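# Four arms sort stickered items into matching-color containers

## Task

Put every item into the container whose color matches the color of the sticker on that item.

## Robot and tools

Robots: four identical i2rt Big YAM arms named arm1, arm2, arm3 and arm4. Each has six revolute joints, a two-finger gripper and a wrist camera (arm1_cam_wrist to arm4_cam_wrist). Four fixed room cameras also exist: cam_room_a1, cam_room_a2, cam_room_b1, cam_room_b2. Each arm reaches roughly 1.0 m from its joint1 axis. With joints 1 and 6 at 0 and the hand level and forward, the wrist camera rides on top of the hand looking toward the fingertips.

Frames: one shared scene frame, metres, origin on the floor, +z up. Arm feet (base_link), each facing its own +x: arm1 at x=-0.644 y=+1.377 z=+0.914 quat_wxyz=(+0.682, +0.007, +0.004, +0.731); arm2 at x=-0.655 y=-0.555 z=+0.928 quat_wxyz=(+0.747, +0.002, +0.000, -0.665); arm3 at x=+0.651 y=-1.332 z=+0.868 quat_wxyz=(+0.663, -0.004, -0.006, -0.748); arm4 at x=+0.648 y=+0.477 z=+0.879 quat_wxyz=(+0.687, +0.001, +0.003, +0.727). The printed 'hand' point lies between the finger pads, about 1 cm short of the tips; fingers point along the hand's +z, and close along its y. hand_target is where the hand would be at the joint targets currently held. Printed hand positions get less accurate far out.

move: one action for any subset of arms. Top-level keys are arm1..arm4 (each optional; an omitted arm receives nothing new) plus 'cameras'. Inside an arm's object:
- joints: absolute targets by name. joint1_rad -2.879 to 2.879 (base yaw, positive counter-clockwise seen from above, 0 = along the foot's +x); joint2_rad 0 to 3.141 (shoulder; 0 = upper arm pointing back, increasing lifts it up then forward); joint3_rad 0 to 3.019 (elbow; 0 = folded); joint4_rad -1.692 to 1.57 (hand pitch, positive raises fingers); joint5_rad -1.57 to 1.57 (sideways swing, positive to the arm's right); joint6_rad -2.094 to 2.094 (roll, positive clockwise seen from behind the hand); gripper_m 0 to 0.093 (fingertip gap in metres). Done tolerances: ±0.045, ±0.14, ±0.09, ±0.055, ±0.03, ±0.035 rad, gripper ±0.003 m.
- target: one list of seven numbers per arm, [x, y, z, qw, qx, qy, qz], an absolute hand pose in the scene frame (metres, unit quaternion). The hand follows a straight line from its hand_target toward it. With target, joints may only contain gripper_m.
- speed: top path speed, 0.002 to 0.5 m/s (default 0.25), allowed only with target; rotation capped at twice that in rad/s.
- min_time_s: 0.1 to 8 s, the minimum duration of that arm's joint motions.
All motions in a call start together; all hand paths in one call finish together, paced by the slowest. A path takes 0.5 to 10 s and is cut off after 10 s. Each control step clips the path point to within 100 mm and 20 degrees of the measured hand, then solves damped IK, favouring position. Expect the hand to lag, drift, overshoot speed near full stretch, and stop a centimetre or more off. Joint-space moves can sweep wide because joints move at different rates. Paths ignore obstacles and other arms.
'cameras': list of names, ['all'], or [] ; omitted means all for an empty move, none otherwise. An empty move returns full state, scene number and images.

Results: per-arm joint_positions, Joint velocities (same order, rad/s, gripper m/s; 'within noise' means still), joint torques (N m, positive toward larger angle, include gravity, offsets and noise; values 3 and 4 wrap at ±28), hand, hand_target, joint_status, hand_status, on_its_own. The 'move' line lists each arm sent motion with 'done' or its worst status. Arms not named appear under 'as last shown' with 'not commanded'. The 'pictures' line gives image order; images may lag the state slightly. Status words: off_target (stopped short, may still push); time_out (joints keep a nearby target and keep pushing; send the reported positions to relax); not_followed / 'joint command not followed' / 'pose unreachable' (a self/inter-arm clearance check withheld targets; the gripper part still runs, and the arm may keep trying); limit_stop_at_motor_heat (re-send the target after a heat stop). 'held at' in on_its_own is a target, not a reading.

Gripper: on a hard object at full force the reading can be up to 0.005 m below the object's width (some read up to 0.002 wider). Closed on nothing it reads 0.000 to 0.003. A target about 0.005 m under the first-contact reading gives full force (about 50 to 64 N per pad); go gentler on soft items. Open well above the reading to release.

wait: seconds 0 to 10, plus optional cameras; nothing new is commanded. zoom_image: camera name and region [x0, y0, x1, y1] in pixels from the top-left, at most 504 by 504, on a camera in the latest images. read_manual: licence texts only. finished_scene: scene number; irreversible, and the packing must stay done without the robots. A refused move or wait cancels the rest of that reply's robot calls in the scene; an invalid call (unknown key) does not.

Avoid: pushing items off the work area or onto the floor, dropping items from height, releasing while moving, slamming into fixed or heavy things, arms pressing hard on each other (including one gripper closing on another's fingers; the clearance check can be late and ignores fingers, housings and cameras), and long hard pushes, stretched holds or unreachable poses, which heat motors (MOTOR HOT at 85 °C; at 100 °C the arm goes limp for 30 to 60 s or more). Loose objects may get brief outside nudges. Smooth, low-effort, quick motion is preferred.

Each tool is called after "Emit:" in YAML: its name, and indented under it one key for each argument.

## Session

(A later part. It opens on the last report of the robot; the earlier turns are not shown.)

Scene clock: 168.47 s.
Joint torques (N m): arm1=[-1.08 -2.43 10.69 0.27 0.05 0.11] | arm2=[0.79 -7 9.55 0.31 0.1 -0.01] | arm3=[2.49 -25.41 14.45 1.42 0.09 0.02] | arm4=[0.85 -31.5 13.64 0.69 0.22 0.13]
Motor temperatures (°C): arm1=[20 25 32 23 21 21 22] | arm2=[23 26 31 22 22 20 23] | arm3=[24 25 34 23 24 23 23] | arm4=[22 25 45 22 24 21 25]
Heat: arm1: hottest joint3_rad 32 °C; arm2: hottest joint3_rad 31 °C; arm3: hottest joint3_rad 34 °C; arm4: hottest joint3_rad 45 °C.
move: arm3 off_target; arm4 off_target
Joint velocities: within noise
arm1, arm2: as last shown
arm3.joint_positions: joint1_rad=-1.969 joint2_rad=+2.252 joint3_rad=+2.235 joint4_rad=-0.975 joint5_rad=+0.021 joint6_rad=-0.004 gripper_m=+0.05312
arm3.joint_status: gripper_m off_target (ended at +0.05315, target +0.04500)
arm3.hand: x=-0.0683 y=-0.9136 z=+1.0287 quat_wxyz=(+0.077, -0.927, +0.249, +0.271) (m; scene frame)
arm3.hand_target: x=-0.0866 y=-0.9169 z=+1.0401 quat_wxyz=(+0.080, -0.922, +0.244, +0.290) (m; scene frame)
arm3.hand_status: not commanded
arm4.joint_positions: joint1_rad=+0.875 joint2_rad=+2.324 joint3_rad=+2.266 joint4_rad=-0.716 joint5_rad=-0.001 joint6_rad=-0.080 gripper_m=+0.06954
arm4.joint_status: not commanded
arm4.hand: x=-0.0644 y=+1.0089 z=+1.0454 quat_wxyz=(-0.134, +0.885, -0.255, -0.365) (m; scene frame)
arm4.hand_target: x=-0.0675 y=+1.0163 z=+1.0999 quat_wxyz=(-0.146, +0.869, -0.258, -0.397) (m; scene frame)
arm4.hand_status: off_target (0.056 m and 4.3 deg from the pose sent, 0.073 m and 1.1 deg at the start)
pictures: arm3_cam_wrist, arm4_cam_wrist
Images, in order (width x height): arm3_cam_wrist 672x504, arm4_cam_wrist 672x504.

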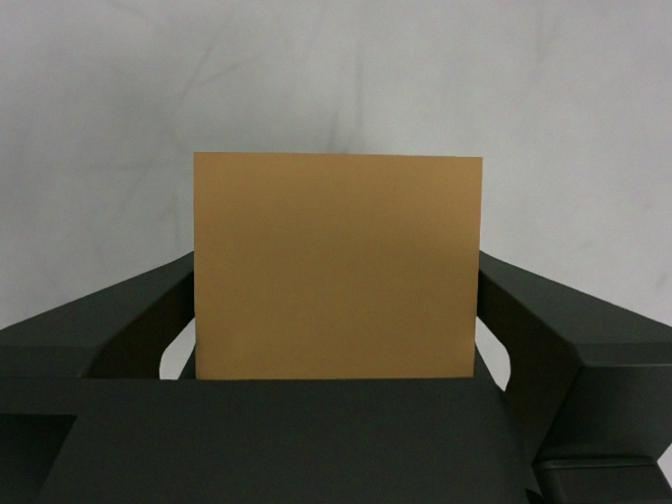

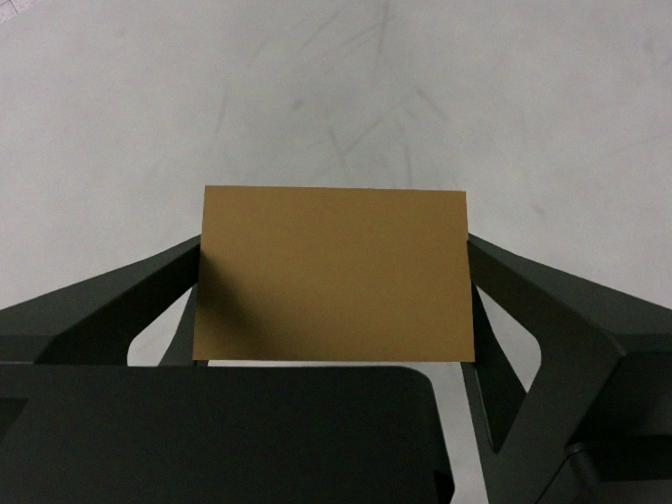

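Emit:
move:
  arm3: {"target":[-0.07,-0.914,1.13,0.080,-0.922,0.2445,0.290],"speed":0.12}
  arm4: {"target":[0.392,0.669,1.19,0.1464,-0.8693,0.2582,0.3967],"speed":0.2}
  cameras: ["arm3_cam_wrist"]

Emit:
move:
  arm3: {"target":[0.375,-1.170,1.19,0.080,-0.922,0.2445,0.290],"speed":0.25}
  arm4: {"joints":{"joint1_rad":-1.193},"min_time_s":3.5}
  cameras: ["arm3_cam_wrist","arm4_cam_wrist"]

Emit:
move:
  arm3: {"joints":{"joint1_rad":1.002},"min_time_s":3.5}
  arm4: {"target":[1.12,0.697,0.93,0.4163,-0.2305,0.8772,0.0745],"speed":0.2}
  cameras: ["arm3_cam_wrist","arm4_cam_wrist","cam_room_a1","cam_room_a2"]

Scene clock: 197.47 s.
Joint torques (N m): arm1=[-0.5 -2.55 10.59 0.17 0.04 0.12] | arm2=[0.79 -7 9.57 0.29 0.1 -0.01] | arm3=[1.61 -27.11 14.8 0.79 -0.07 -0.09] | arm4=[1.61 -1.26 9.59 0.91 0.2 0.19]
Motor temperatures (°C): arm1=[20 24 32 23 21 21 21] | arm2=[23 26 31 22 22 20 23] | arm3=[24 28 35 23 24 23 24] | arm4=[22 28 44 22 24 21 26]
Heat: arm1: hottest joint3_rad 32 °C; arm2: hottest joint3_rad 31 °C; arm3: hottest joint3_rad 35 °C; arm4: hottest joint3_rad 44 °C.
move: arm3 off_target; arm4 done
Joint velocities: within noise
arm1, arm2: as last shown
arm3.joint_positions: joint1_rad=-1.969 joint2_rad=+2.252 joint3_rad=+2.432 joint4_rad=-1.183 joint5_rad=+0.018 joint6_rad=-0.004 gripper_m=+0.05312
arm3.joint_status: not commanded
arm3.hand: x=-0.0615 y=-0.9171 z=+1.1024 quat_wxyz=(+0.075, -0.928, +0.249, +0.266) (m; scene frame)
arm3.hand_target: x=-0.0685 y=-0.9148 z=+1.1300 quat_wxyz=(+0.080, -0.922, +0.244, +0.291) (m; scene frame)
arm3.hand_status: off_target (0.029 m and 2.9 deg from the pose sent, 0.101 m and 2.3 deg at the start)
arm4.joint_positions: joint1_rad=+0.878 joint2_rad=+0.618 joint3_rad=+0.787 joint4_rad=-0.857 joint5_rad=+0.010 joint6_rad=-0.074 gripper_m=+0.06954
arm4.joint_status: not commanded
arm4.hand: x=+0.3929 y=+0.6709 z=+1.1919 quat_wxyz=(-0.151, +0.867, -0.254, -0.401) (m; scene frame)
arm4.hand_target: x=+0.3921 y=+0.6690 z=+1.1900 quat_wxyz=(-0.146, +0.869, -0.258, -0.397) (m; scene frame)
arm4.hand_status: done (0.003 m and 0.9 deg from the pose sent, 0.587 m and 4.3 deg at the start)
pictures: arm3_cam_wrist
Images, in order (width x height): arm3_cam_wrist 672x504.

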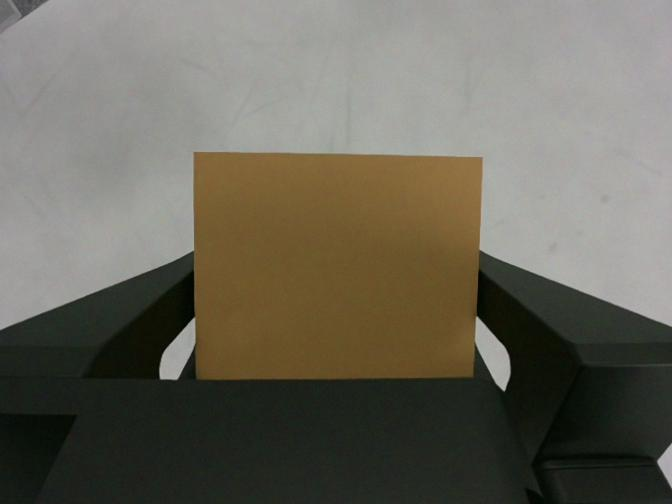

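Scene clock: 201.30 s.
Joint torques (N m): arm1=[-0.62 -3.14 10.7 0.02 0.07 0.11] | arm2=[0.73 -7.06 9.57 0.31 0.1 -0.01] | arm3=[2.32 -2.55 9.29 1.01 0.13 0.02] | arm4=[1.08 -1.03 9.73 0.91 0.13 0.18]
Motor temperatures (°C): arm1=[20 24 32 23 21 21 21] | arm2=[23 26 31 22 22 20 23] | arm3=[24 28 34 23 24 23 24] | arm4=[22 28 43 22 24 21 26]
Heat: arm1: hottest joint3_rad 32 °C; arm2: hottest joint3_rad 31 °C; arm3: hottest joint3_rad 34 °C; arm4: hottest joint3_rad 43 °C.
move: arm3 done; arm4 done
Joint velocities: within noise
arm1, arm2: as last shown
arm3.joint_positions: joint1_rad=-1.969 joint2_rad=+0.773 joint3_rad=+1.001 joint4_rad=-1.163 joint5_rad=+0.021 joint6_rad=-0.004 gripper_m=+0.05312
arm3.joint_status: not commanded
arm3.hand: x=+0.3770 y=-1.1660 z=+1.1950 quat_wxyz=(+0.084, -0.919, +0.247, +0.297) (m; scene frame)
arm3.hand_target: x=+0.3752 y=-1.1700 z=+1.1900 quat_wxyz=(+0.080, -0.922, +0.244, +0.290) (m; scene frame)
arm3.hand_status: done (0.007 m and 1.0 deg from the pose sent, 0.512 m and 2.9 deg at the start)
arm4.joint_positions: joint1_rad=-1.193 joint2_rad=+0.618 joint3_rad=+0.787 joint4_rad=-0.857 joint5_rad=+0.012 joint6_rad=-0.073 gripper_m=+0.06955
arm4.joint_status: all done
arm4.hand: x=+0.9413 y=+0.6111 z=+1.1895 quat_wxyz=(-0.419, +0.225, -0.877, -0.070) (m; scene frame)
arm4.hand_target: x=+0.9410 y=+0.6105 z=+1.1876 quat_wxyz=(-0.413, +0.220, -0.881, -0.071) (m; scene frame)
arm4.hand_status: not commanded
pictures: arm3_cam_wrist, arm4_cam_wrist
Images, in order (width x height): arm3_cam_wrist 672x504, arm4_cam_wrist 672x504.

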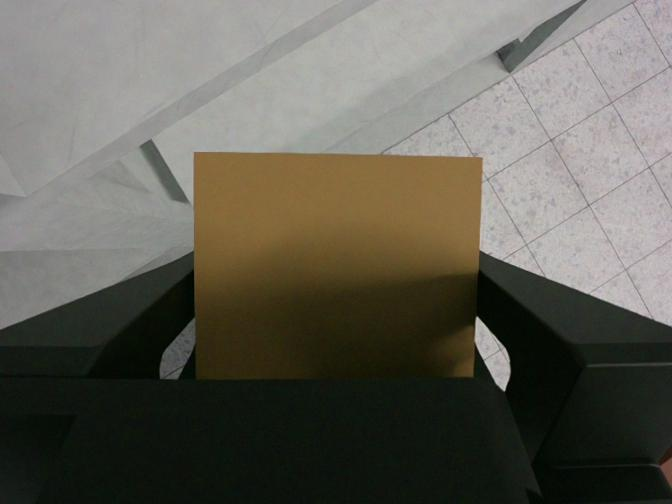

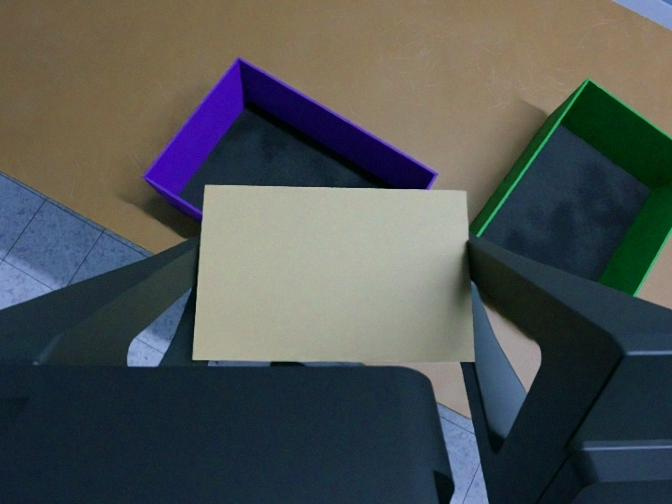

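Scene clock: 205.13 s.
Joint torques (N m): arm1=[-0.67 -2.37 10.51 0.23 0.09 0.09] | arm2=[0.79 -7 9.57 0.32 0.1 -0.01] | arm3=[1.85 -2.26 9.22 1.03 0.11 0.02] | arm4=[1.08 -12.16 8.9 1.92 -0.07 0]
Motor temperatures (°C): arm1=[20 24 32 23 21 21 21] | arm2=[23 26 31 22 22 20 23] | arm3=[24 27 34 23 24 23 24] | arm4=[22 28 43 22 24 21 26]
Heat: arm1: hottest joint3_rad 32 °C; arm2: hottest joint3_rad 31 °C; arm3: hottest joint3_rad 34 °C; arm4: hottest joint3_rad 43 °C.
move: arm3 done; arm4 off_target
Joint velocities: within noise
arm1, arm2: as last shown
arm3.joint_positions: joint1_rad=+0.993 joint2_rad=+0.773 joint3_rad=+1.001 joint4_rad=-1.163 joint5_rad=+0.022 joint6_rad=-0.003 gripper_m=+0.05313
arm3.joint_status: all done
arm3.hand: x=+0.8910 y=-1.5344 z=+1.2007 quat_wxyz=(-0.292, -0.325, -0.891, +0.123) (m; scene frame)
arm3.hand_target: x=+0.8923 y=-1.5324 z=+1.1956 quat_wxyz=(-0.286, -0.325, -0.894, +0.119) (m; scene frame)
arm3.hand_status: not commanded
arm4.joint_positions: joint1_rad=-1.193 joint2_rad=+1.561 joint3_rad=+0.635 joint4_rad=+0.176 joint5_rad=+0.005 joint6_rad=-0.073 gripper_m=+0.06955
arm4.joint_status: not commanded
arm4.hand: x=+1.0995 y=+0.6856 z=+0.9118 quat_wxyz=(-0.391, +0.230, -0.889, -0.068) (m; scene frame)
arm4.hand_target: x=+1.1188 y=+0.6963 z=+0.9308 quat_wxyz=(-0.416, +0.230, -0.877, -0.074) (m; scene frame)
arm4.hand_status: off_target (0.030 m and 3.3 deg from the pose sent, 0.327 m and 0.8 deg at the start)
pictures: arm3_cam_wrist, arm4_cam_wrist, cam_room_a1, cam_room_a2
Images, in order (width x height): arm3_cam_wrist 672x504, arm4_cam_wrist 672x504, cam_room_a1 672x504, cam_room_a2 672x504.

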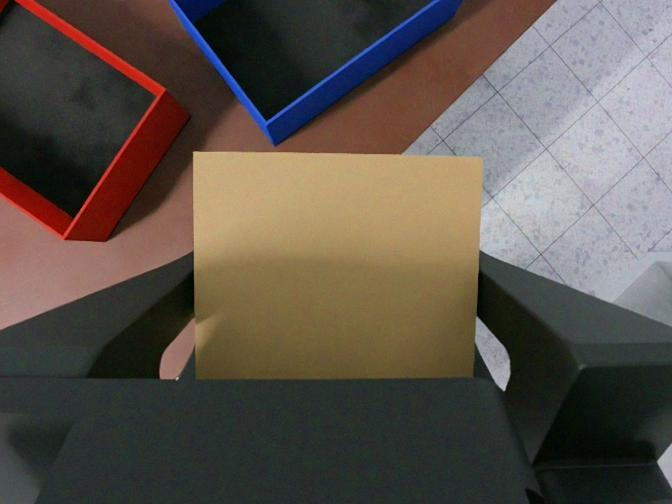

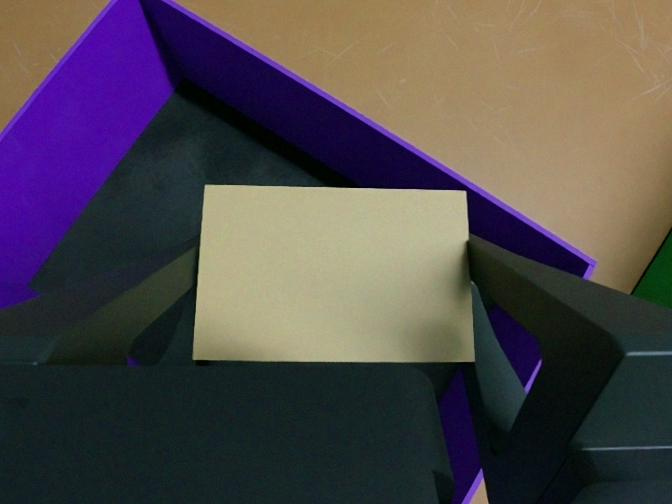

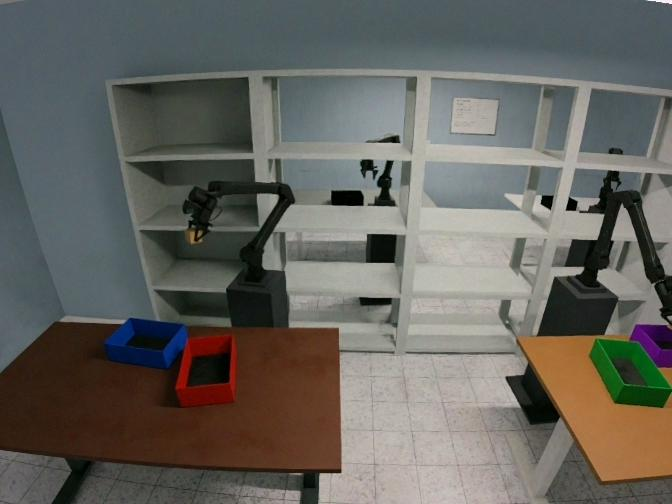

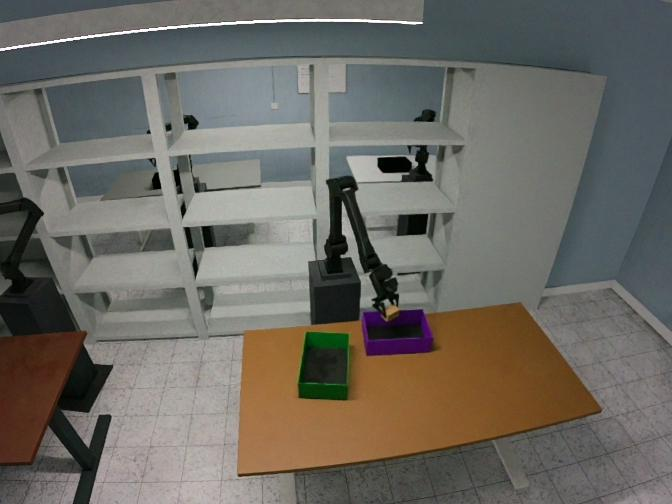

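Emit:
move:
  arm4: {"target":[1.125,0.712,0.83,0.4163,-0.2305,0.8772,0.0745],"speed":0.12}
  arm3: {"target":[1.15,-1.72,0.95,0.2845,0.3086,0.9024,-0.0973],"speed":0.25}
  cameras: ["arm3_cam_wrist","arm4_cam_wrist","cam_room_a1","cam_room_a2"]

Scene clock: 232.60 s.
Joint torques (N m): arm1=[-1.49 -2.43 10.65 0.09 0.08 0.12] | arm2=[0.73 -7.12 9.59 0.29 0.11 0] | arm3=[2.02 -18.67 12.21 1.68 -0.06 -0.04] | arm4=[1.26 -13.63 6.12 1.88 0.2 0.16]
Motor temperatures (°C): arm1=[20 24 32 23 21 21 21] | arm2=[23 25 31 22 22 20 23] | arm3=[24 26 33 23 24 23 24] | arm4=[22 27 41 22 24 21 26]
Heat: arm1: hottest joint3_rad 32 °C; arm2: hottest joint3_rad 31 °C; arm3: hottest joint3_rad 33 °C; arm4: hottest joint3_rad 41 °C.
move: arm3 off_target; arm4 off_target
Joint velocities: within noise
arm1.joint_positions: joint1_rad=-2.205 joint2_rad=+1.024 joint3_rad=+1.022 joint4_rad=-1.542 joint5_rad=-0.007 joint6_rad=+0.028 gripper_m=+0.08797
arm1.joint_status: not commanded
arm1.hand: x=-0.4103 y=+1.2317 z=+1.1508 quat_wxyz=(-0.006, -0.293, -0.956, +0.001) (m; scene frame)
arm1.hand_target: x=-0.4100 y=+1.2350 z=+1.1499 quat_wxyz=(+0.000, -0.291, -0.957, +0.000) (m; scene frame)
arm1.hand_status: not commanded
arm2: as last shown
arm3.joint_positions: joint1_rad=+1.012 joint2_rad=+1.790 joint3_rad=+1.169 joint4_rad=-0.419 joint5_rad=-0.010 joint6_rad=-0.001 gripper_m=+0.05313
arm3.joint_status: not commanded
arm3.hand: x=+1.1236 y=-1.7113 z=+0.9228 quat_wxyz=(-0.252, -0.318, -0.910, +0.089) (m; scene frame)
arm3.hand_target: x=+1.1485 y=-1.7188 z=+0.9509 quat_wxyz=(-0.285, -0.309, -0.902, +0.097) (m; scene frame)
arm3.hand_status: off_target (0.039 m and 4.1 deg from the pose sent, 0.405 m and 3.8 deg at the start)
arm4.joint_positions: joint1_rad=-1.169 joint2_rad=+1.870 joint3_rad=+0.650 joint4_rad=+0.490 joint5_rad=+0.020 joint6_rad=-0.072 gripper_m=+0.06955
arm4.joint_status: not commanded
arm4.hand: x=+1.1111 y=+0.7013 z=+0.8247 quat_wxyz=(-0.400, +0.236, -0.883, -0.069) (m; scene frame)
arm4.hand_target: x=+1.1244 y=+0.7117 z=+0.8304 quat_wxyz=(-0.416, +0.230, -0.877, -0.075) (m; scene frame)
arm4.hand_status: off_target (0.018 m and 2.1 deg from the pose sent, 0.090 m and 3.3 deg at the start)
pictures: arm3_cam_wrist, arm4_cam_wrist, cam_room_a1, cam_room_a2
Images, in order (width x height): arm3_cam_wrist 672x504, arm4_cam_wrist 672x504, cam_room_a1 672x504, cam_room_a2 672x504.

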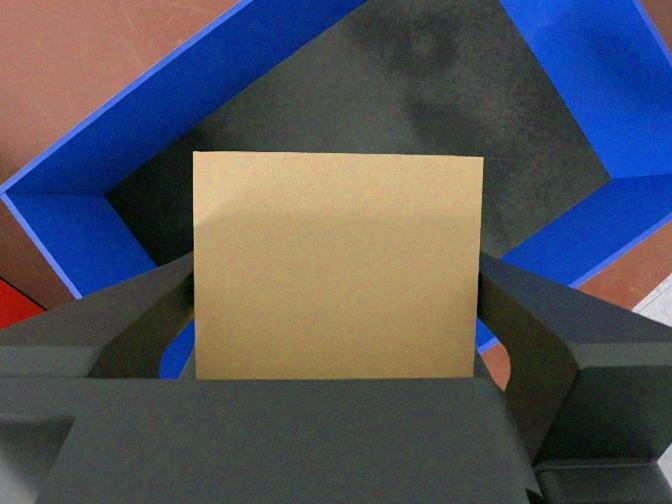

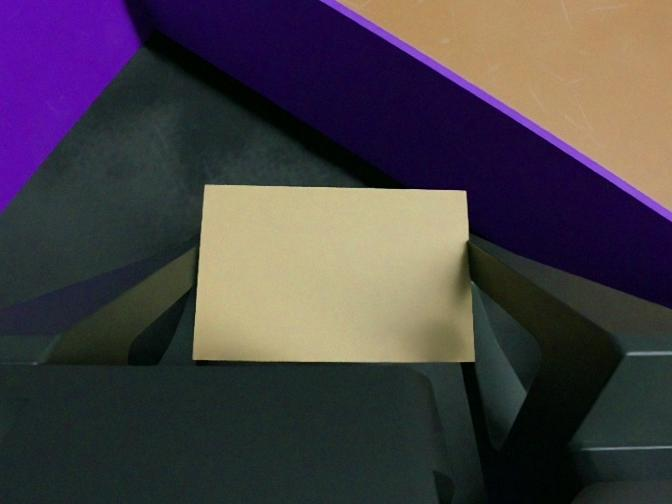

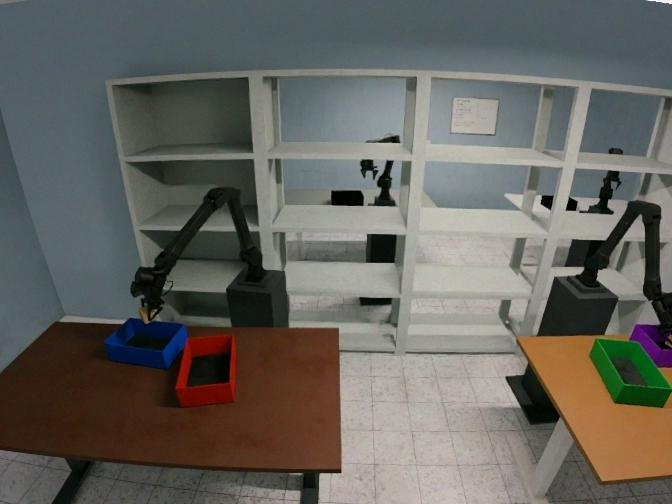

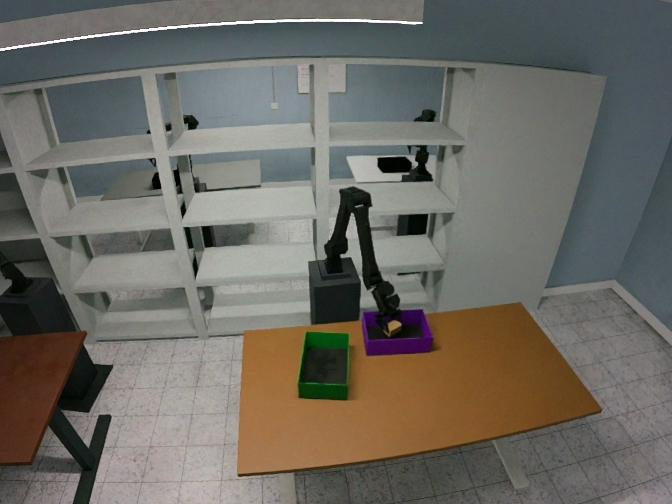

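Emit:
move:
  arm4: {"target":[1.125,0.715,0.775,0.4163,-0.2305,0.8772,0.0745],"speed":0.12}
  arm3: {"target":[1.155,-1.72,0.82,0.2845,0.3086,0.9024,-0.0973],"speed":0.2}
  cameras: ["arm3_cam_wrist","arm4_cam_wrist"]

Emit:
move:
  arm4: {"target":[1.125,0.715,0.757,0.4163,-0.2305,0.8772,0.0745],"speed":0.05}
  arm3: {"target":[1.155,-1.72,0.775,0.2845,0.3086,0.9024,-0.0973],"speed":0.12}
  cameras: ["arm3_cam_wrist","arm4_cam_wrist"]

Scene clock: 238.57 s.
Joint torques (N m): arm1=[-1.26 -2.49 10.65 0.27 0.08 0.13] | arm2=[0.62 -7 9.61 0.29 0.11 -0.01] | arm3=[2.2 -20.31 6.76 1.88 0.12 0.03] | arm4=[1.67 -14.68 4.4 1.85 0.24 0.17]
Motor temperatures (°C): arm1=[20 24 32 23 21 21 21] | arm2=[23 25 31 22 22 20 23] | arm3=[24 26 33 23 24 23 24] | arm4=[22 27 39 22 24 21 26]
Heat: arm1: hottest joint3_rad 32 °C; arm2: hottest joint3_rad 31 °C; arm3: hottest joint3_rad 33 °C; arm4: hottest joint3_rad 39 °C.
move: arm3 off_target; arm4 off_target
Joint velocities: within noise
arm1: as last shown
arm2.joint_positions: joint1_rad=+0.928 joint2_rad=+1.077 joint3_rad=+1.025 joint4_rad=-1.490 joint5_rad=+0.001 joint6_rad=+0.014 gripper_m=+0.07993
arm2.joint_status: not commanded
arm2.hand: x=-0.4045 y=-0.7025 z=+1.1566 quat_wxyz=(-0.014, -0.267, -0.964, +0.002) (m; scene frame)
arm2.hand_target: x=-0.4100 y=-0.7000 z=+1.1502 quat_wxyz=(+0.000, -0.263, -0.965, +0.000) (m; scene frame)
arm2.hand_status: not commanded
arm3.joint_positions: joint1_rad=+1.020 joint2_rad=+2.025 joint3_rad=+1.154 joint4_rad=-0.122 joint5_rad=-0.010 joint6_rad=+0.000 gripper_m=+0.05313
arm3.joint_status: not commanded
arm3.hand: x=+1.1455 y=-1.7238 z=+0.8144 quat_wxyz=(-0.273, -0.313, -0.905, +0.095) (m; scene frame)
arm3.hand_target: x=+1.1549 y=-1.7199 z=+0.8201 quat_wxyz=(-0.285, -0.308, -0.902, +0.097) (m; scene frame)
arm3.hand_status: off_target (0.012 m and 1.4 deg from the pose sent, 0.108 m and 4.1 deg at the start)
arm4.joint_positions: joint1_rad=-1.162 joint2_rad=+2.052 joint3_rad=+0.685 joint4_rad=+0.644 joint5_rad=+0.025 joint6_rad=-0.068 gripper_m=+0.06955
arm4.joint_status: not commanded
arm4.hand: x=+1.1150 y=+0.7061 z=+0.7728 quat_wxyz=(-0.403, +0.235, -0.882, -0.069) (m; scene frame)
arm4.hand_target: x=+1.1246 y=+0.7148 z=+0.7752 quat_wxyz=(-0.416, +0.230, -0.877, -0.075) (m; scene frame)
arm4.hand_status: off_target (0.014 m and 1.8 deg from the pose sent, 0.053 m and 2.1 deg at the start)
pictures: arm3_cam_wrist, arm4_cam_wrist
Images, in order (width x height): arm3_cam_wrist 672x504, arm4_cam_wrist 672x504.

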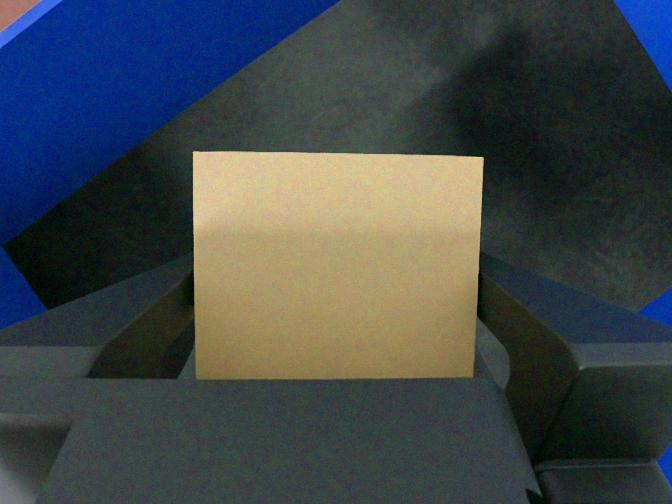

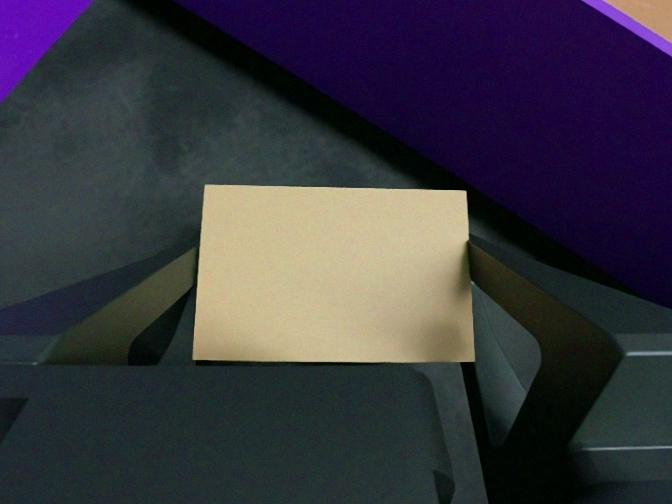

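Scene clock: 239.70 s.
Joint torques (N m): arm1=[0.03 -2.67 10.67 0.06 0.03 0.08] | arm2=[0.67 -7 9.59 0.31 0.11 -0.01] | arm3=[2.2 -20.19 5.98 1.89 0.13 0.02] | arm4=[1.32 -14.97 4.03 2.02 0.23 0.17]
Motor temperatures (°C): arm1=[20 24 32 23 21 21 21] | arm2=[23 25 31 22 22 20 23] | arm3=[24 26 33 23 24 23 24] | arm4=[22 26 39 22 24 21 26]
Heat: arm1: hottest joint3_rad 32 °C; arm2: hottest joint3_rad 31 °C; arm3: hottest joint3_rad 33 °C; arm4: hottest joint3_rad 39 °C.
move: arm3 done; arm4 off_target
Joint velocities: within noise
arm1, arm2: as last shown
arm3.joint_positions: joint1_rad=+1.020 joint2_rad=+2.114 joint3_rad=+1.154 joint4_rad=-0.026 joint5_rad=-0.009 joint6_rad=+0.001 gripper_m=+0.05313
arm3.joint_status: not commanded
arm3.hand: x=+1.1466 y=-1.7250 z=+0.7735 quat_wxyz=(-0.276, -0.312, -0.904, +0.097) (m; scene frame)
arm3.hand_target: x=+1.1549 y=-1.7199 z=+0.7750 quat_wxyz=(-0.284, -0.309, -0.902, +0.097) (m; scene frame)
arm3.hand_status: done (0.010 m and 1.0 deg from the pose sent, 0.041 m and 1.4 deg at the start)
arm4.joint_positions: joint1_rad=-1.162 joint2_rad=+2.108 joint3_rad=+0.700 joint4_rad=+0.690 joint5_rad=+0.025 joint6_rad=-0.068 gripper_m=+0.06955
arm4.joint_status: not commanded
arm4.hand: x=+1.1163 y=+0.7067 z=+0.7567 quat_wxyz=(-0.405, +0.235, -0.881, -0.069) (m; scene frame)
arm4.hand_target: x=+1.1246 y=+0.7148 z=+0.7572 quat_wxyz=(-0.416, +0.230, -0.877, -0.075) (m; scene frame)
arm4.hand_status: off_target (0.012 m and 1.6 deg from the pose sent, 0.021 m and 1.8 deg at the start)
pictures: arm3_cam_wrist, arm4_cam_wrist
Images, in order (width x height): arm3_cam_wrist 672x504, arm4_cam_wrist 672x504.

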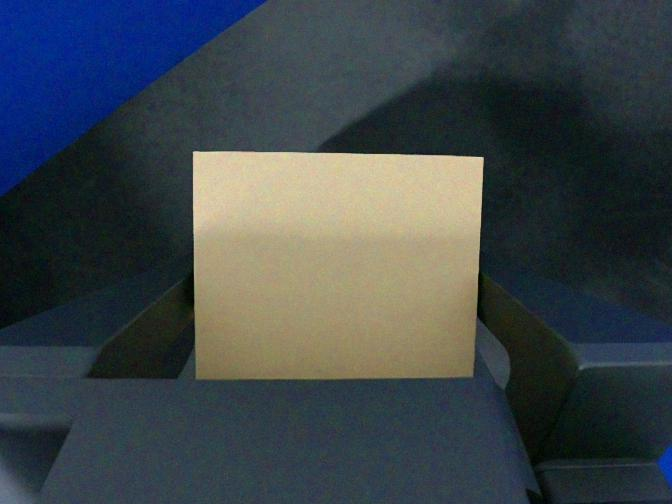

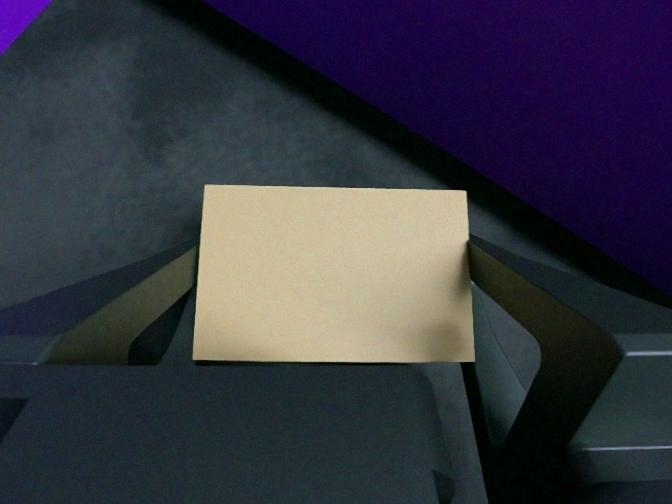

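Emit:
move:
  arm4: {"target":[1.125,0.718,0.751,0.4163,-0.2305,0.8772,0.0745],"speed":0.04}
  arm3: {"target":[1.155,-1.72,0.757,0.2845,0.3086,0.9024,-0.0973],"speed":0.06}

Emit:
move:
  arm4: {"target":[1.125,0.718,0.746,0.4163,-0.2305,0.8772,0.0745],"speed":0.04}
  arm3: {"target":[1.155,-1.72,0.751,0.2845,0.3086,0.9024,-0.0973],"speed":0.04}
  cameras: ["arm3_cam_wrist","arm4_cam_wrist"]

Scene clock: 245.50 s.
Joint torques (N m): arm1=[-1.03 -2.73 10.66 0.2 0.03 0.14] | arm2=[0.62 -7 9.58 0.32 0.1 0] | arm3=[2.02 -19.55 6.13 1.94 0.13 0.03] | arm4=[1.08 -14.27 3.93 1.89 0.21 0.2]
Motor temperatures (°C): arm1=[20 24 32 23 21 21 21] | arm2=[23 25 31 22 22 20 23] | arm3=[24 26 32 23 24 23 25] | arm4=[22 26 38 22 24 21 26]
Heat: arm1: hottest joint3_rad 32 °C; arm2: hottest joint3_rad 31 °C; arm3: hottest joint3_rad 32 °C; arm4: hottest joint3_rad 38 °C.
move: arm3 done; arm4 done
Joint velocities: within noise
arm1, arm2: as last shown
arm3.joint_positions: joint1_rad=+1.021 joint2_rad=+2.144 joint3_rad=+1.154 joint4_rad=+0.009 joint5_rad=-0.009 joint6_rad=+0.001 gripper_m=+0.05313
arm3.joint_status: not commanded
arm3.hand: x=+1.1468 y=-1.7251 z=+0.7597 quat_wxyz=(-0.279, -0.312, -0.903, +0.097) (m; scene frame)
arm3.hand_target: x=+1.1548 y=-1.7198 z=+0.7571 quat_wxyz=(-0.284, -0.309, -0.902, +0.097) (m; scene frame)
arm3.hand_status: done (0.010 m and 0.8 deg from the pose sent, 0.019 m and 1.0 deg at the start)
arm4.joint_positions: joint1_rad=-1.156 joint2_rad=+2.125 joint3_rad=+0.710 joint4_rad=+0.701 joint5_rad=+0.030 joint6_rad=-0.064 gripper_m=+0.06955
arm4.joint_status: not commanded
arm4.hand: x=+1.1182 y=+0.7106 z=+0.7531 quat_wxyz=(-0.407, +0.235, -0.880, -0.070) (m; scene frame)
arm4.hand_target: x=+1.1248 y=+0.7179 z=+0.7513 quat_wxyz=(-0.416, +0.230, -0.877, -0.075) (m; scene frame)
arm4.hand_status: done (0.010 m and 1.3 deg from the pose sent, 0.015 m and 1.6 deg at the start)
pictures: none

Scene clock: 246.47 s.
Joint torques (N m): arm1=[-1.38 -2.26 10.47 0.05 0.06 0.11] | arm2=[0.62 -7.06 9.55 0.28 0.11 -0.01] | arm3=[2.2 -19.02 6.23 1.96 0.13 0.02] | arm4=[1.55 -14.33 3.7 1.84 0.23 0.12]
Motor temperatures (°C): arm1=[20 24 32 23 21 21 21] | arm2=[23 25 31 22 22 20 23] | arm3=[24 26 32 23 24 23 25] | arm4=[22 26 37 22 24 21 26]
Heat: arm1: hottest joint3_rad 32 °C; arm2: hottest joint3_rad 31 °C; arm3: hottest joint3_rad 32 °C; arm4: hottest joint3_rad 37 °C.
move: arm3 off_target; arm4 done
Joint velocities: within noise
arm1, arm2: as last shown
arm3.joint_positions: joint1_rad=+1.021 joint2_rad=+2.154 joint3_rad=+1.154 joint4_rad=+0.021 joint5_rad=-0.009 joint6_rad=+0.001 gripper_m=+0.05313
arm3.joint_status: not commanded
arm3.hand: x=+1.1468 y=-1.7252 z=+0.7555 quat_wxyz=(-0.280, -0.312, -0.903, +0.098) (m; scene frame)
arm3.hand_target: x=+1.1547 y=-1.7198 z=+0.7510 quat_wxyz=(-0.284, -0.309, -0.903, +0.097) (m; scene frame)
arm3.hand_status: off_target (0.011 m and 0.7 deg from the pose sent, 0.013 m and 0.8 deg at the start)
arm4.joint_positions: joint1_rad=-1.156 joint2_rad=+2.137 joint3_rad=+0.716 joint4_rad=+0.714 joint5_rad=+0.030 joint6_rad=-0.061 gripper_m=+0.06955
arm4.joint_status: not commanded
arm4.hand: x=+1.1198 y=+0.7115 z=+0.7507 quat_wxyz=(-0.410, +0.233, -0.879, -0.071) (m; scene frame)
arm4.hand_target: x=+1.1248 y=+0.7179 z=+0.7463 quat_wxyz=(-0.416, +0.230, -0.877, -0.074) (m; scene frame)
arm4.hand_status: done (0.010 m and 0.9 deg from the pose sent, 0.012 m and 1.4 deg at the start)
pictures: arm3_cam_wrist, arm4_cam_wrist
Images, in order (width x height): arm3_cam_wrist 672x504, arm4_cam_wrist 672x504.

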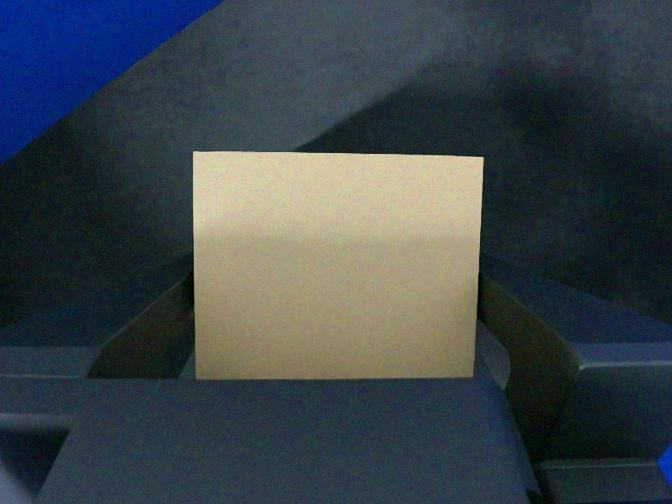

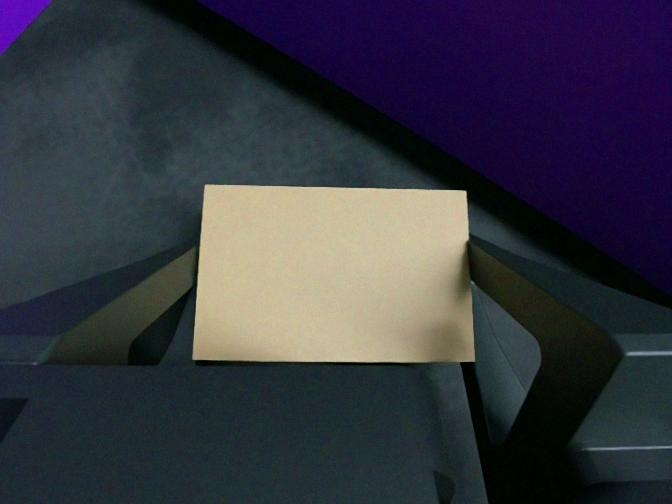

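Emit:
move:
  arm4: {"target":[1.125,0.718,0.741,0.4163,-0.2305,0.8772,0.0745],"speed":0.04}
  arm3: {"target":[1.155,-1.72,0.745,0.2845,0.3086,0.9024,-0.0973],"speed":0.04}

Emit:
move:
  arm4: {"target":[1.125,0.718,0.736,0.4163,-0.2305,0.8772,0.0745],"speed":0.04}
  arm3: {"target":[1.155,-1.72,0.740,0.2845,0.3086,0.9024,-0.0973],"speed":0.04}
  cameras: ["arm3_cam_wrist","arm4_cam_wrist"]

Scene clock: 251.27 s.
Joint torques (N m): arm1=[-0.91 -3.55 10.54 0.17 0.07 0.08] | arm2=[0.73 -7.12 9.58 0.29 0.09 -0.01] | arm3=[2.26 -18.61 6.28 1.84 0.12 0.03] | arm4=[1.2 -13.27 3.7 1.81 0.25 0.14]
Motor temperatures (°C): arm1=[20 24 32 23 21 21 21] | arm2=[23 25 31 22 22 20 23] | arm3=[24 26 32 23 24 23 25] | arm4=[22 26 36 22 24 21 26]
Heat: arm1: hottest joint3_rad 32 °C; arm2: hottest joint3_rad 31 °C; arm3: hottest joint3_rad 32 °C; arm4: hottest joint3_rad 36 °C.
move: arm3 off_target; arm4 off_target
Joint velocities: within noise
arm1, arm2: as last shown
arm3.joint_positions: joint1_rad=+1.021 joint2_rad=+2.163 joint3_rad=+1.154 joint4_rad=+0.034 joint5_rad=-0.009 joint6_rad=+0.001 gripper_m=+0.05313
arm3.joint_status: not commanded
arm3.hand: x=+1.1472 y=-1.7254 z=+0.7517 quat_wxyz=(-0.281, -0.312, -0.902, +0.099) (m; scene frame)
arm3.hand_target: x=+1.1547 y=-1.7198 z=+0.7451 quat_wxyz=(-0.284, -0.309, -0.902, +0.097) (m; scene frame)
arm3.hand_status: off_target (0.012 m and 0.5 deg from the pose sent, 0.014 m and 0.7 deg at the start)
arm4.joint_positions: joint1_rad=-1.156 joint2_rad=+2.146 joint3_rad=+0.720 joint4_rad=+0.730 joint5_rad=+0.030 joint6_rad=-0.060 gripper_m=+0.06955
arm4.joint_status: not commanded
arm4.hand: x=+1.1222 y=+0.7127 z=+0.7505 quat_wxyz=(-0.415, +0.232, -0.877, -0.072) (m; scene frame)
arm4.hand_target: x=+1.1246 y=+0.7178 z=+0.7411 quat_wxyz=(-0.416, +0.230, -0.877, -0.074) (m; scene frame)
arm4.hand_status: off_target (0.011 m and 0.3 deg from the pose sent, 0.013 m and 0.9 deg at the start)
pictures: none

Scene clock: 252.23 s.
Joint torques (N m): arm1=[-0.5 -1.9 10.54 0.2 0.08 0.13] | arm2=[0.67 -7.12 9.55 0.31 0.11 0] | arm3=[2.08 -18.14 6.39 1.87 0.11 0.02] | arm4=[1.73 -12.92 3.66 1.68 0.23 0.1]
Motor temperatures (°C): arm1=[20 24 32 23 21 21 21] | arm2=[23 25 31 22 22 20 23] | arm3=[24 26 32 23 24 23 25] | arm4=[22 26 36 22 24 21 26]
Heat: arm1: hottest joint3_rad 32 °C; arm2: hottest joint3_rad 31 °C; arm3: hottest joint3_rad 32 °C; arm4: hottest joint3_rad 36 °C.
move: arm3 off_target; arm4 off_target
Joint velocities: within noise
arm1, arm2: as last shown
arm3.joint_positions: joint1_rad=+1.021 joint2_rad=+2.165 joint3_rad=+1.154 joint4_rad=+0.044 joint5_rad=-0.008 joint6_rad=+0.001 gripper_m=+0.05313
arm3.joint_status: not commanded
arm3.hand: x=+1.1484 y=-1.7264 z=+0.7518 quat_wxyz=(-0.285, -0.311, -0.901, +0.100) (m; scene frame)
arm3.hand_target: x=+1.1546 y=-1.7198 z=+0.7403 quat_wxyz=(-0.285, -0.309, -0.902, +0.097) (m; scene frame)
arm3.hand_status: off_target (0.015 m and 0.5 deg from the pose sent, 0.015 m and 0.5 deg at the start)
arm4.joint_positions: joint1_rad=-1.156 joint2_rad=+2.154 joint3_rad=+0.724 joint4_rad=+0.747 joint5_rad=+0.030 joint6_rad=-0.057 gripper_m=+0.06955
arm4.joint_status: not commanded
arm4.hand: x=+1.1249 y=+0.7141 z=+0.7506 quat_wxyz=(-0.421, +0.230, -0.874, -0.074) (m; scene frame)
arm4.hand_target: x=+1.1244 y=+0.7176 z=+0.7363 quat_wxyz=(-0.416, +0.230, -0.877, -0.074) (m; scene frame)
arm4.hand_status: off_target (0.015 m and 0.6 deg from the pose sent, 0.016 m and 0.3 deg at the start)
pictures: arm3_cam_wrist, arm4_cam_wrist
Images, in order (width x height): arm3_cam_wrist 672x504, arm4_cam_wrist 672x504.

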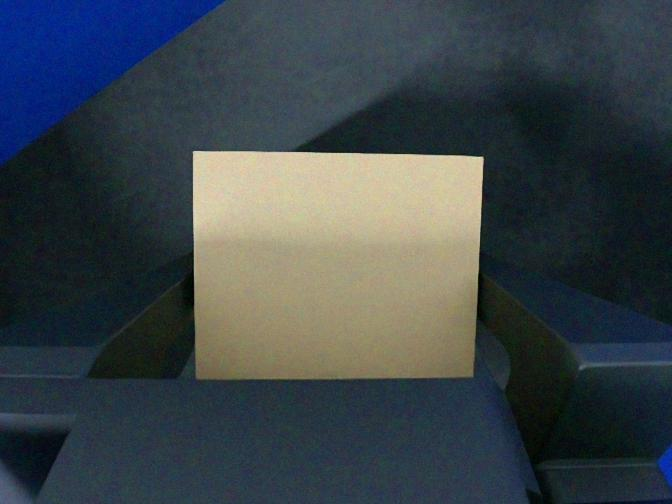

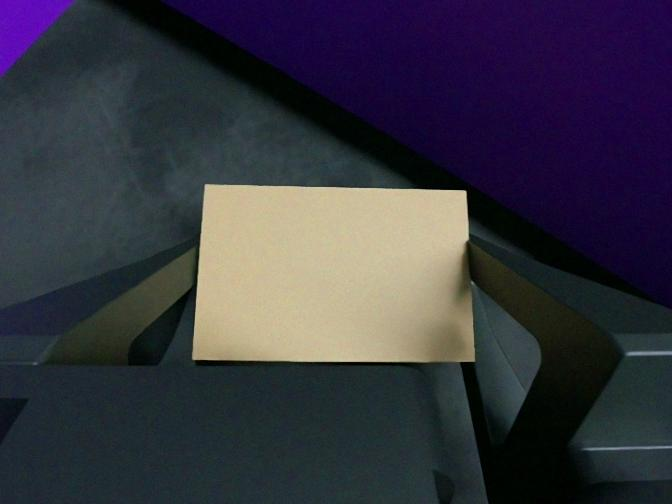

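Emit:
move:
  arm4: {"target":[1.125,0.714,0.747,0.4163,-0.2305,0.8772,0.0745],"speed":0.03,"joints":{"gripper_m":0.09}}
  arm3: {"target":[1.150,-1.724,0.748,0.2845,0.3086,0.9024,-0.0973],"speed":0.03,"joints":{"gripper_m":0.085}}
  cameras: ["arm3_cam_wrist","arm4_cam_wrist"]

Scene clock: 256.43 s.
Joint torques (N m): arm1=[-0.32 -2.9 10.58 0.21 0.08 0.13] | arm2=[0.73 -7.06 9.61 0.31 0.1 -0.01] | arm3=[1.26 -19.9 5.85 1.31 -0.08 -0.07] | arm4=[0.5 -16.79 2.56 1.01 0 0.01]
Motor temperatures (°C): arm1=[20 24 32 23 21 21 21] | arm2=[23 25 31 22 22 20 23] | arm3=[24 26 31 23 24 23 25] | arm4=[22 26 36 22 24 21 26]
Heat: arm1: hottest joint3_rad 32 °C; arm2: hottest joint3_rad 31 °C; arm3: hottest joint3_rad 31 °C; arm4: hottest joint3_rad 36 °C.
move: arm3 done; arm4 done
Joint velocities: within noise
arm1, arm2: as last shown
arm3.joint_positions: joint1_rad=+1.021 joint2_rad=+2.167 joint3_rad=+1.154 joint4_rad=+0.045 joint5_rad=-0.010 joint6_rad=+0.001 gripper_m=+0.08497
arm3.joint_status: all done
arm3.hand: x=+1.1483 y=-1.7260 z=+0.7509 quat_wxyz=(-0.285, -0.311, -0.901, +0.099) (m; scene frame)
arm3.hand_target: x=+1.1499 y=-1.7240 z=+0.7479 quat_wxyz=(-0.284, -0.309, -0.902, +0.097) (m; scene frame)
arm3.hand_status: done (0.004 m and 0.4 deg from the pose sent, 0.005 m and 0.5 deg at the start)
arm4.joint_positions: joint1_rad=-1.156 joint2_rad=+2.159 joint3_rad=+0.725 joint4_rad=+0.747 joint5_rad=+0.030 joint6_rad=-0.057 gripper_m=+0.08991
arm4.joint_status: all done
arm4.hand: x=+1.1238 y=+0.7135 z=+0.7480 quat_wxyz=(-0.419, +0.231, -0.875, -0.074) (m; scene frame)
arm4.hand_target: x=+1.1249 y=+0.7139 z=+0.7470 quat_wxyz=(-0.416, +0.230, -0.877, -0.074) (m; scene frame)
arm4.hand_status: done (0.002 m and 0.3 deg from the pose sent, 0.004 m and 0.6 deg at the start)
pictures: arm3_cam_wrist, arm4_cam_wrist
Images, in order (width x height): arm3_cam_wrist 672x504, arm4_cam_wrist 672x504.

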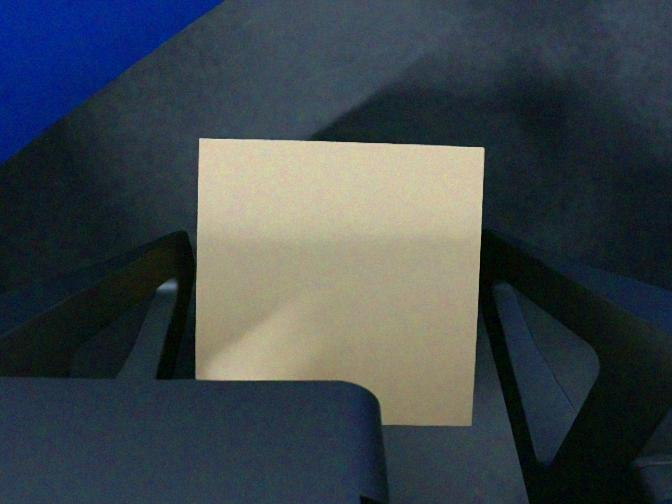

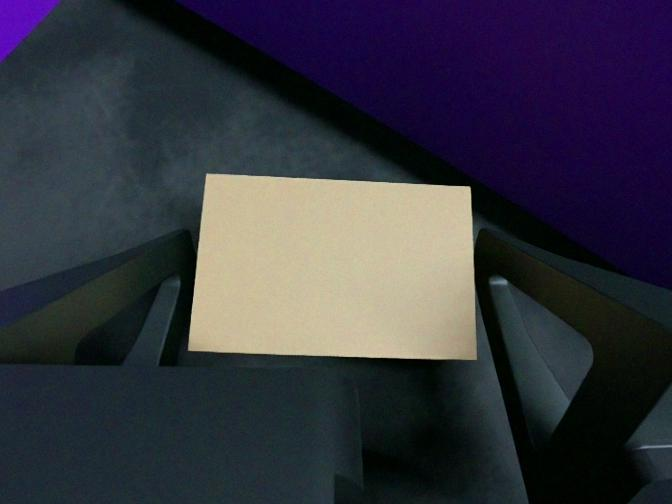

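Emit:
move:
  arm4: {"target":[1.08,0.692,0.92,0.4163,-0.2305,0.8772,0.0745],"speed":0.12}
  arm3: {"target":[1.11,-1.69,0.93,0.2845,0.3086,0.9024,-0.0973],"speed":0.12}
  cameras: ["arm3_cam_wrist","arm4_cam_wrist","cam_room_a1","cam_room_a2"]

Scene clock: 263.43 s.
Joint torques (N m): arm1=[-1.26 -2.49 10.73 0.06 0.08 0.13] | arm2=[0.67 -7.12 9.58 0.29 0.11 -0.01] | arm3=[1.2 -17.03 7.36 0.87 -0.07 -0.07] | arm4=[0.56 -11.52 5.74 0.69 0.04 0.07]
Motor temperatures (°C): arm1=[20 24 32 23 21 21 21] | arm2=[23 25 31 22 22 20 23] | arm3=[24 26 31 23 24 23 24] | arm4=[22 26 34 22 24 21 26]
Heat: arm1: hottest joint3_rad 32 °C; arm2: hottest joint3_rad 31 °C; arm3: hottest joint3_rad 31 °C; arm4: hottest joint3_rad 34 °C.
move: arm3 done; arm4 done
Joint velocities: within noise
arm1.joint_positions: joint1_rad=-2.205 joint2_rad=+1.024 joint3_rad=+1.022 joint4_rad=-1.542 joint5_rad=-0.007 joint6_rad=+0.028 gripper_m=+0.08797
arm1.joint_status: not commanded
arm1.hand: x=-0.4103 y=+1.2317 z=+1.1508 quat_wxyz=(-0.006, -0.293, -0.956, +0.001) (m; scene frame)
arm1.hand_target: x=-0.4100 y=+1.2350 z=+1.1499 quat_wxyz=(+0.000, -0.291, -0.957, +0.000) (m; scene frame)
arm1.hand_status: not commanded
arm2: as last shown
arm3.joint_positions: joint1_rad=+1.021 joint2_rad=+1.713 joint3_rad=+1.054 joint4_rad=-0.300 joint5_rad=-0.011 joint6_rad=+0.001 gripper_m=+0.08497
arm3.joint_status: not commanded
arm3.hand: x=+1.1117 y=-1.6945 z=+0.9317 quat_wxyz=(-0.289, -0.311, -0.900, +0.100) (m; scene frame)
arm3.hand_target: x=+1.1099 y=-1.6900 z=+0.9299 quat_wxyz=(-0.284, -0.309, -0.902, +0.097) (m; scene frame)
arm3.hand_status: done (0.005 m and 0.7 deg from the pose sent, 0.187 m and 0.4 deg at the start)
arm4.joint_positions: joint1_rad=-1.156 joint2_rad=+1.519 joint3_rad=+0.570 joint4_rad=+0.268 joint5_rad=+0.030 joint6_rad=-0.057 gripper_m=+0.08991
arm4.joint_status: not commanded
arm4.hand: x=+1.0828 y=+0.6928 z=+0.9216 quat_wxyz=(-0.421, +0.230, -0.874, -0.074) (m; scene frame)
arm4.hand_target: x=+1.0800 y=+0.6920 z=+0.9199 quat_wxyz=(-0.416, +0.230, -0.877, -0.074) (m; scene frame)
arm4.hand_status: done (0.003 m and 0.6 deg from the pose sent, 0.179 m and 0.3 deg at the start)
pictures: arm3_cam_wrist, arm4_cam_wrist, cam_room_a1, cam_room_a2
Images, in order (width x height): arm3_cam_wrist 672x504, arm4_cam_wrist 672x504, cam_room_a1 672x504, cam_room_a2 672x504.

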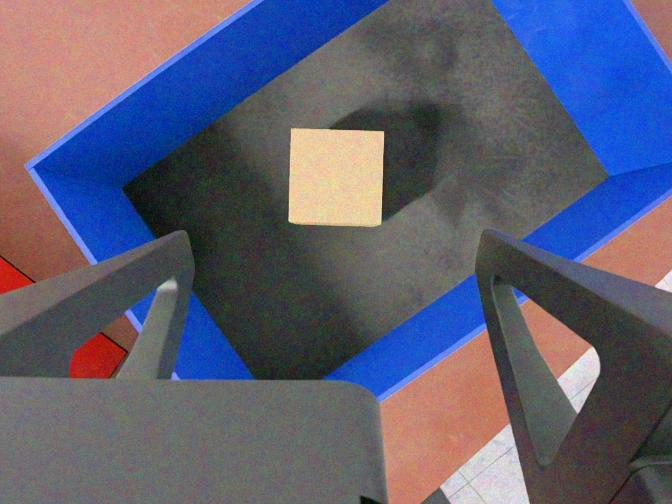

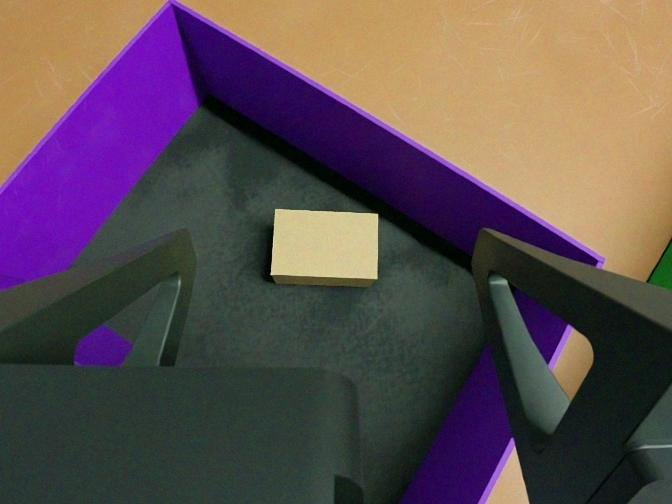

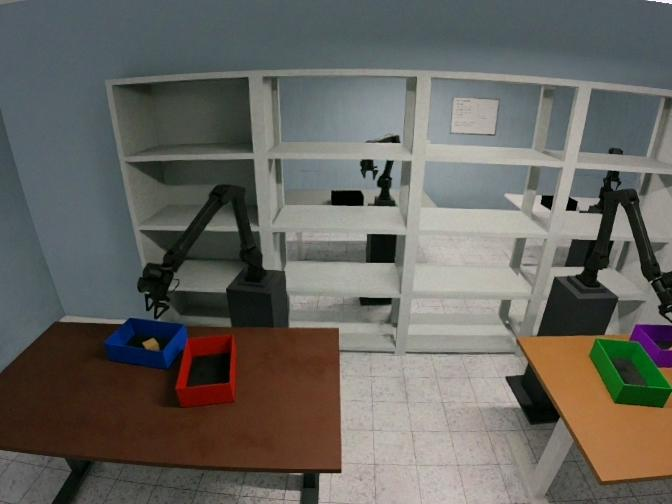

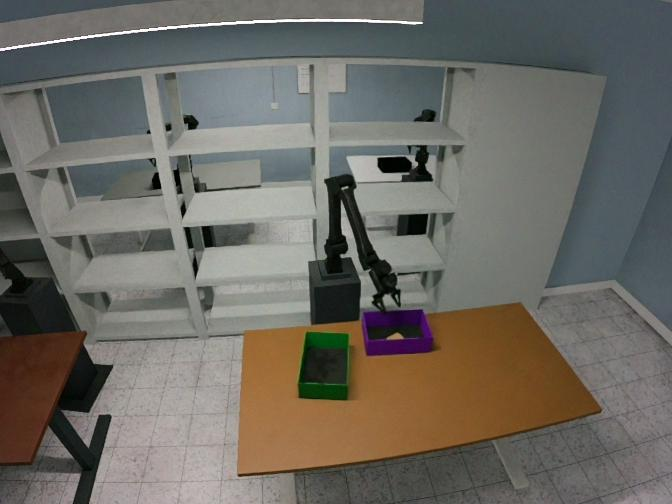

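Both are settled in their boxes and released.

Emit:
finished_scene:
  scene: 3

The scene is finished: the task was done.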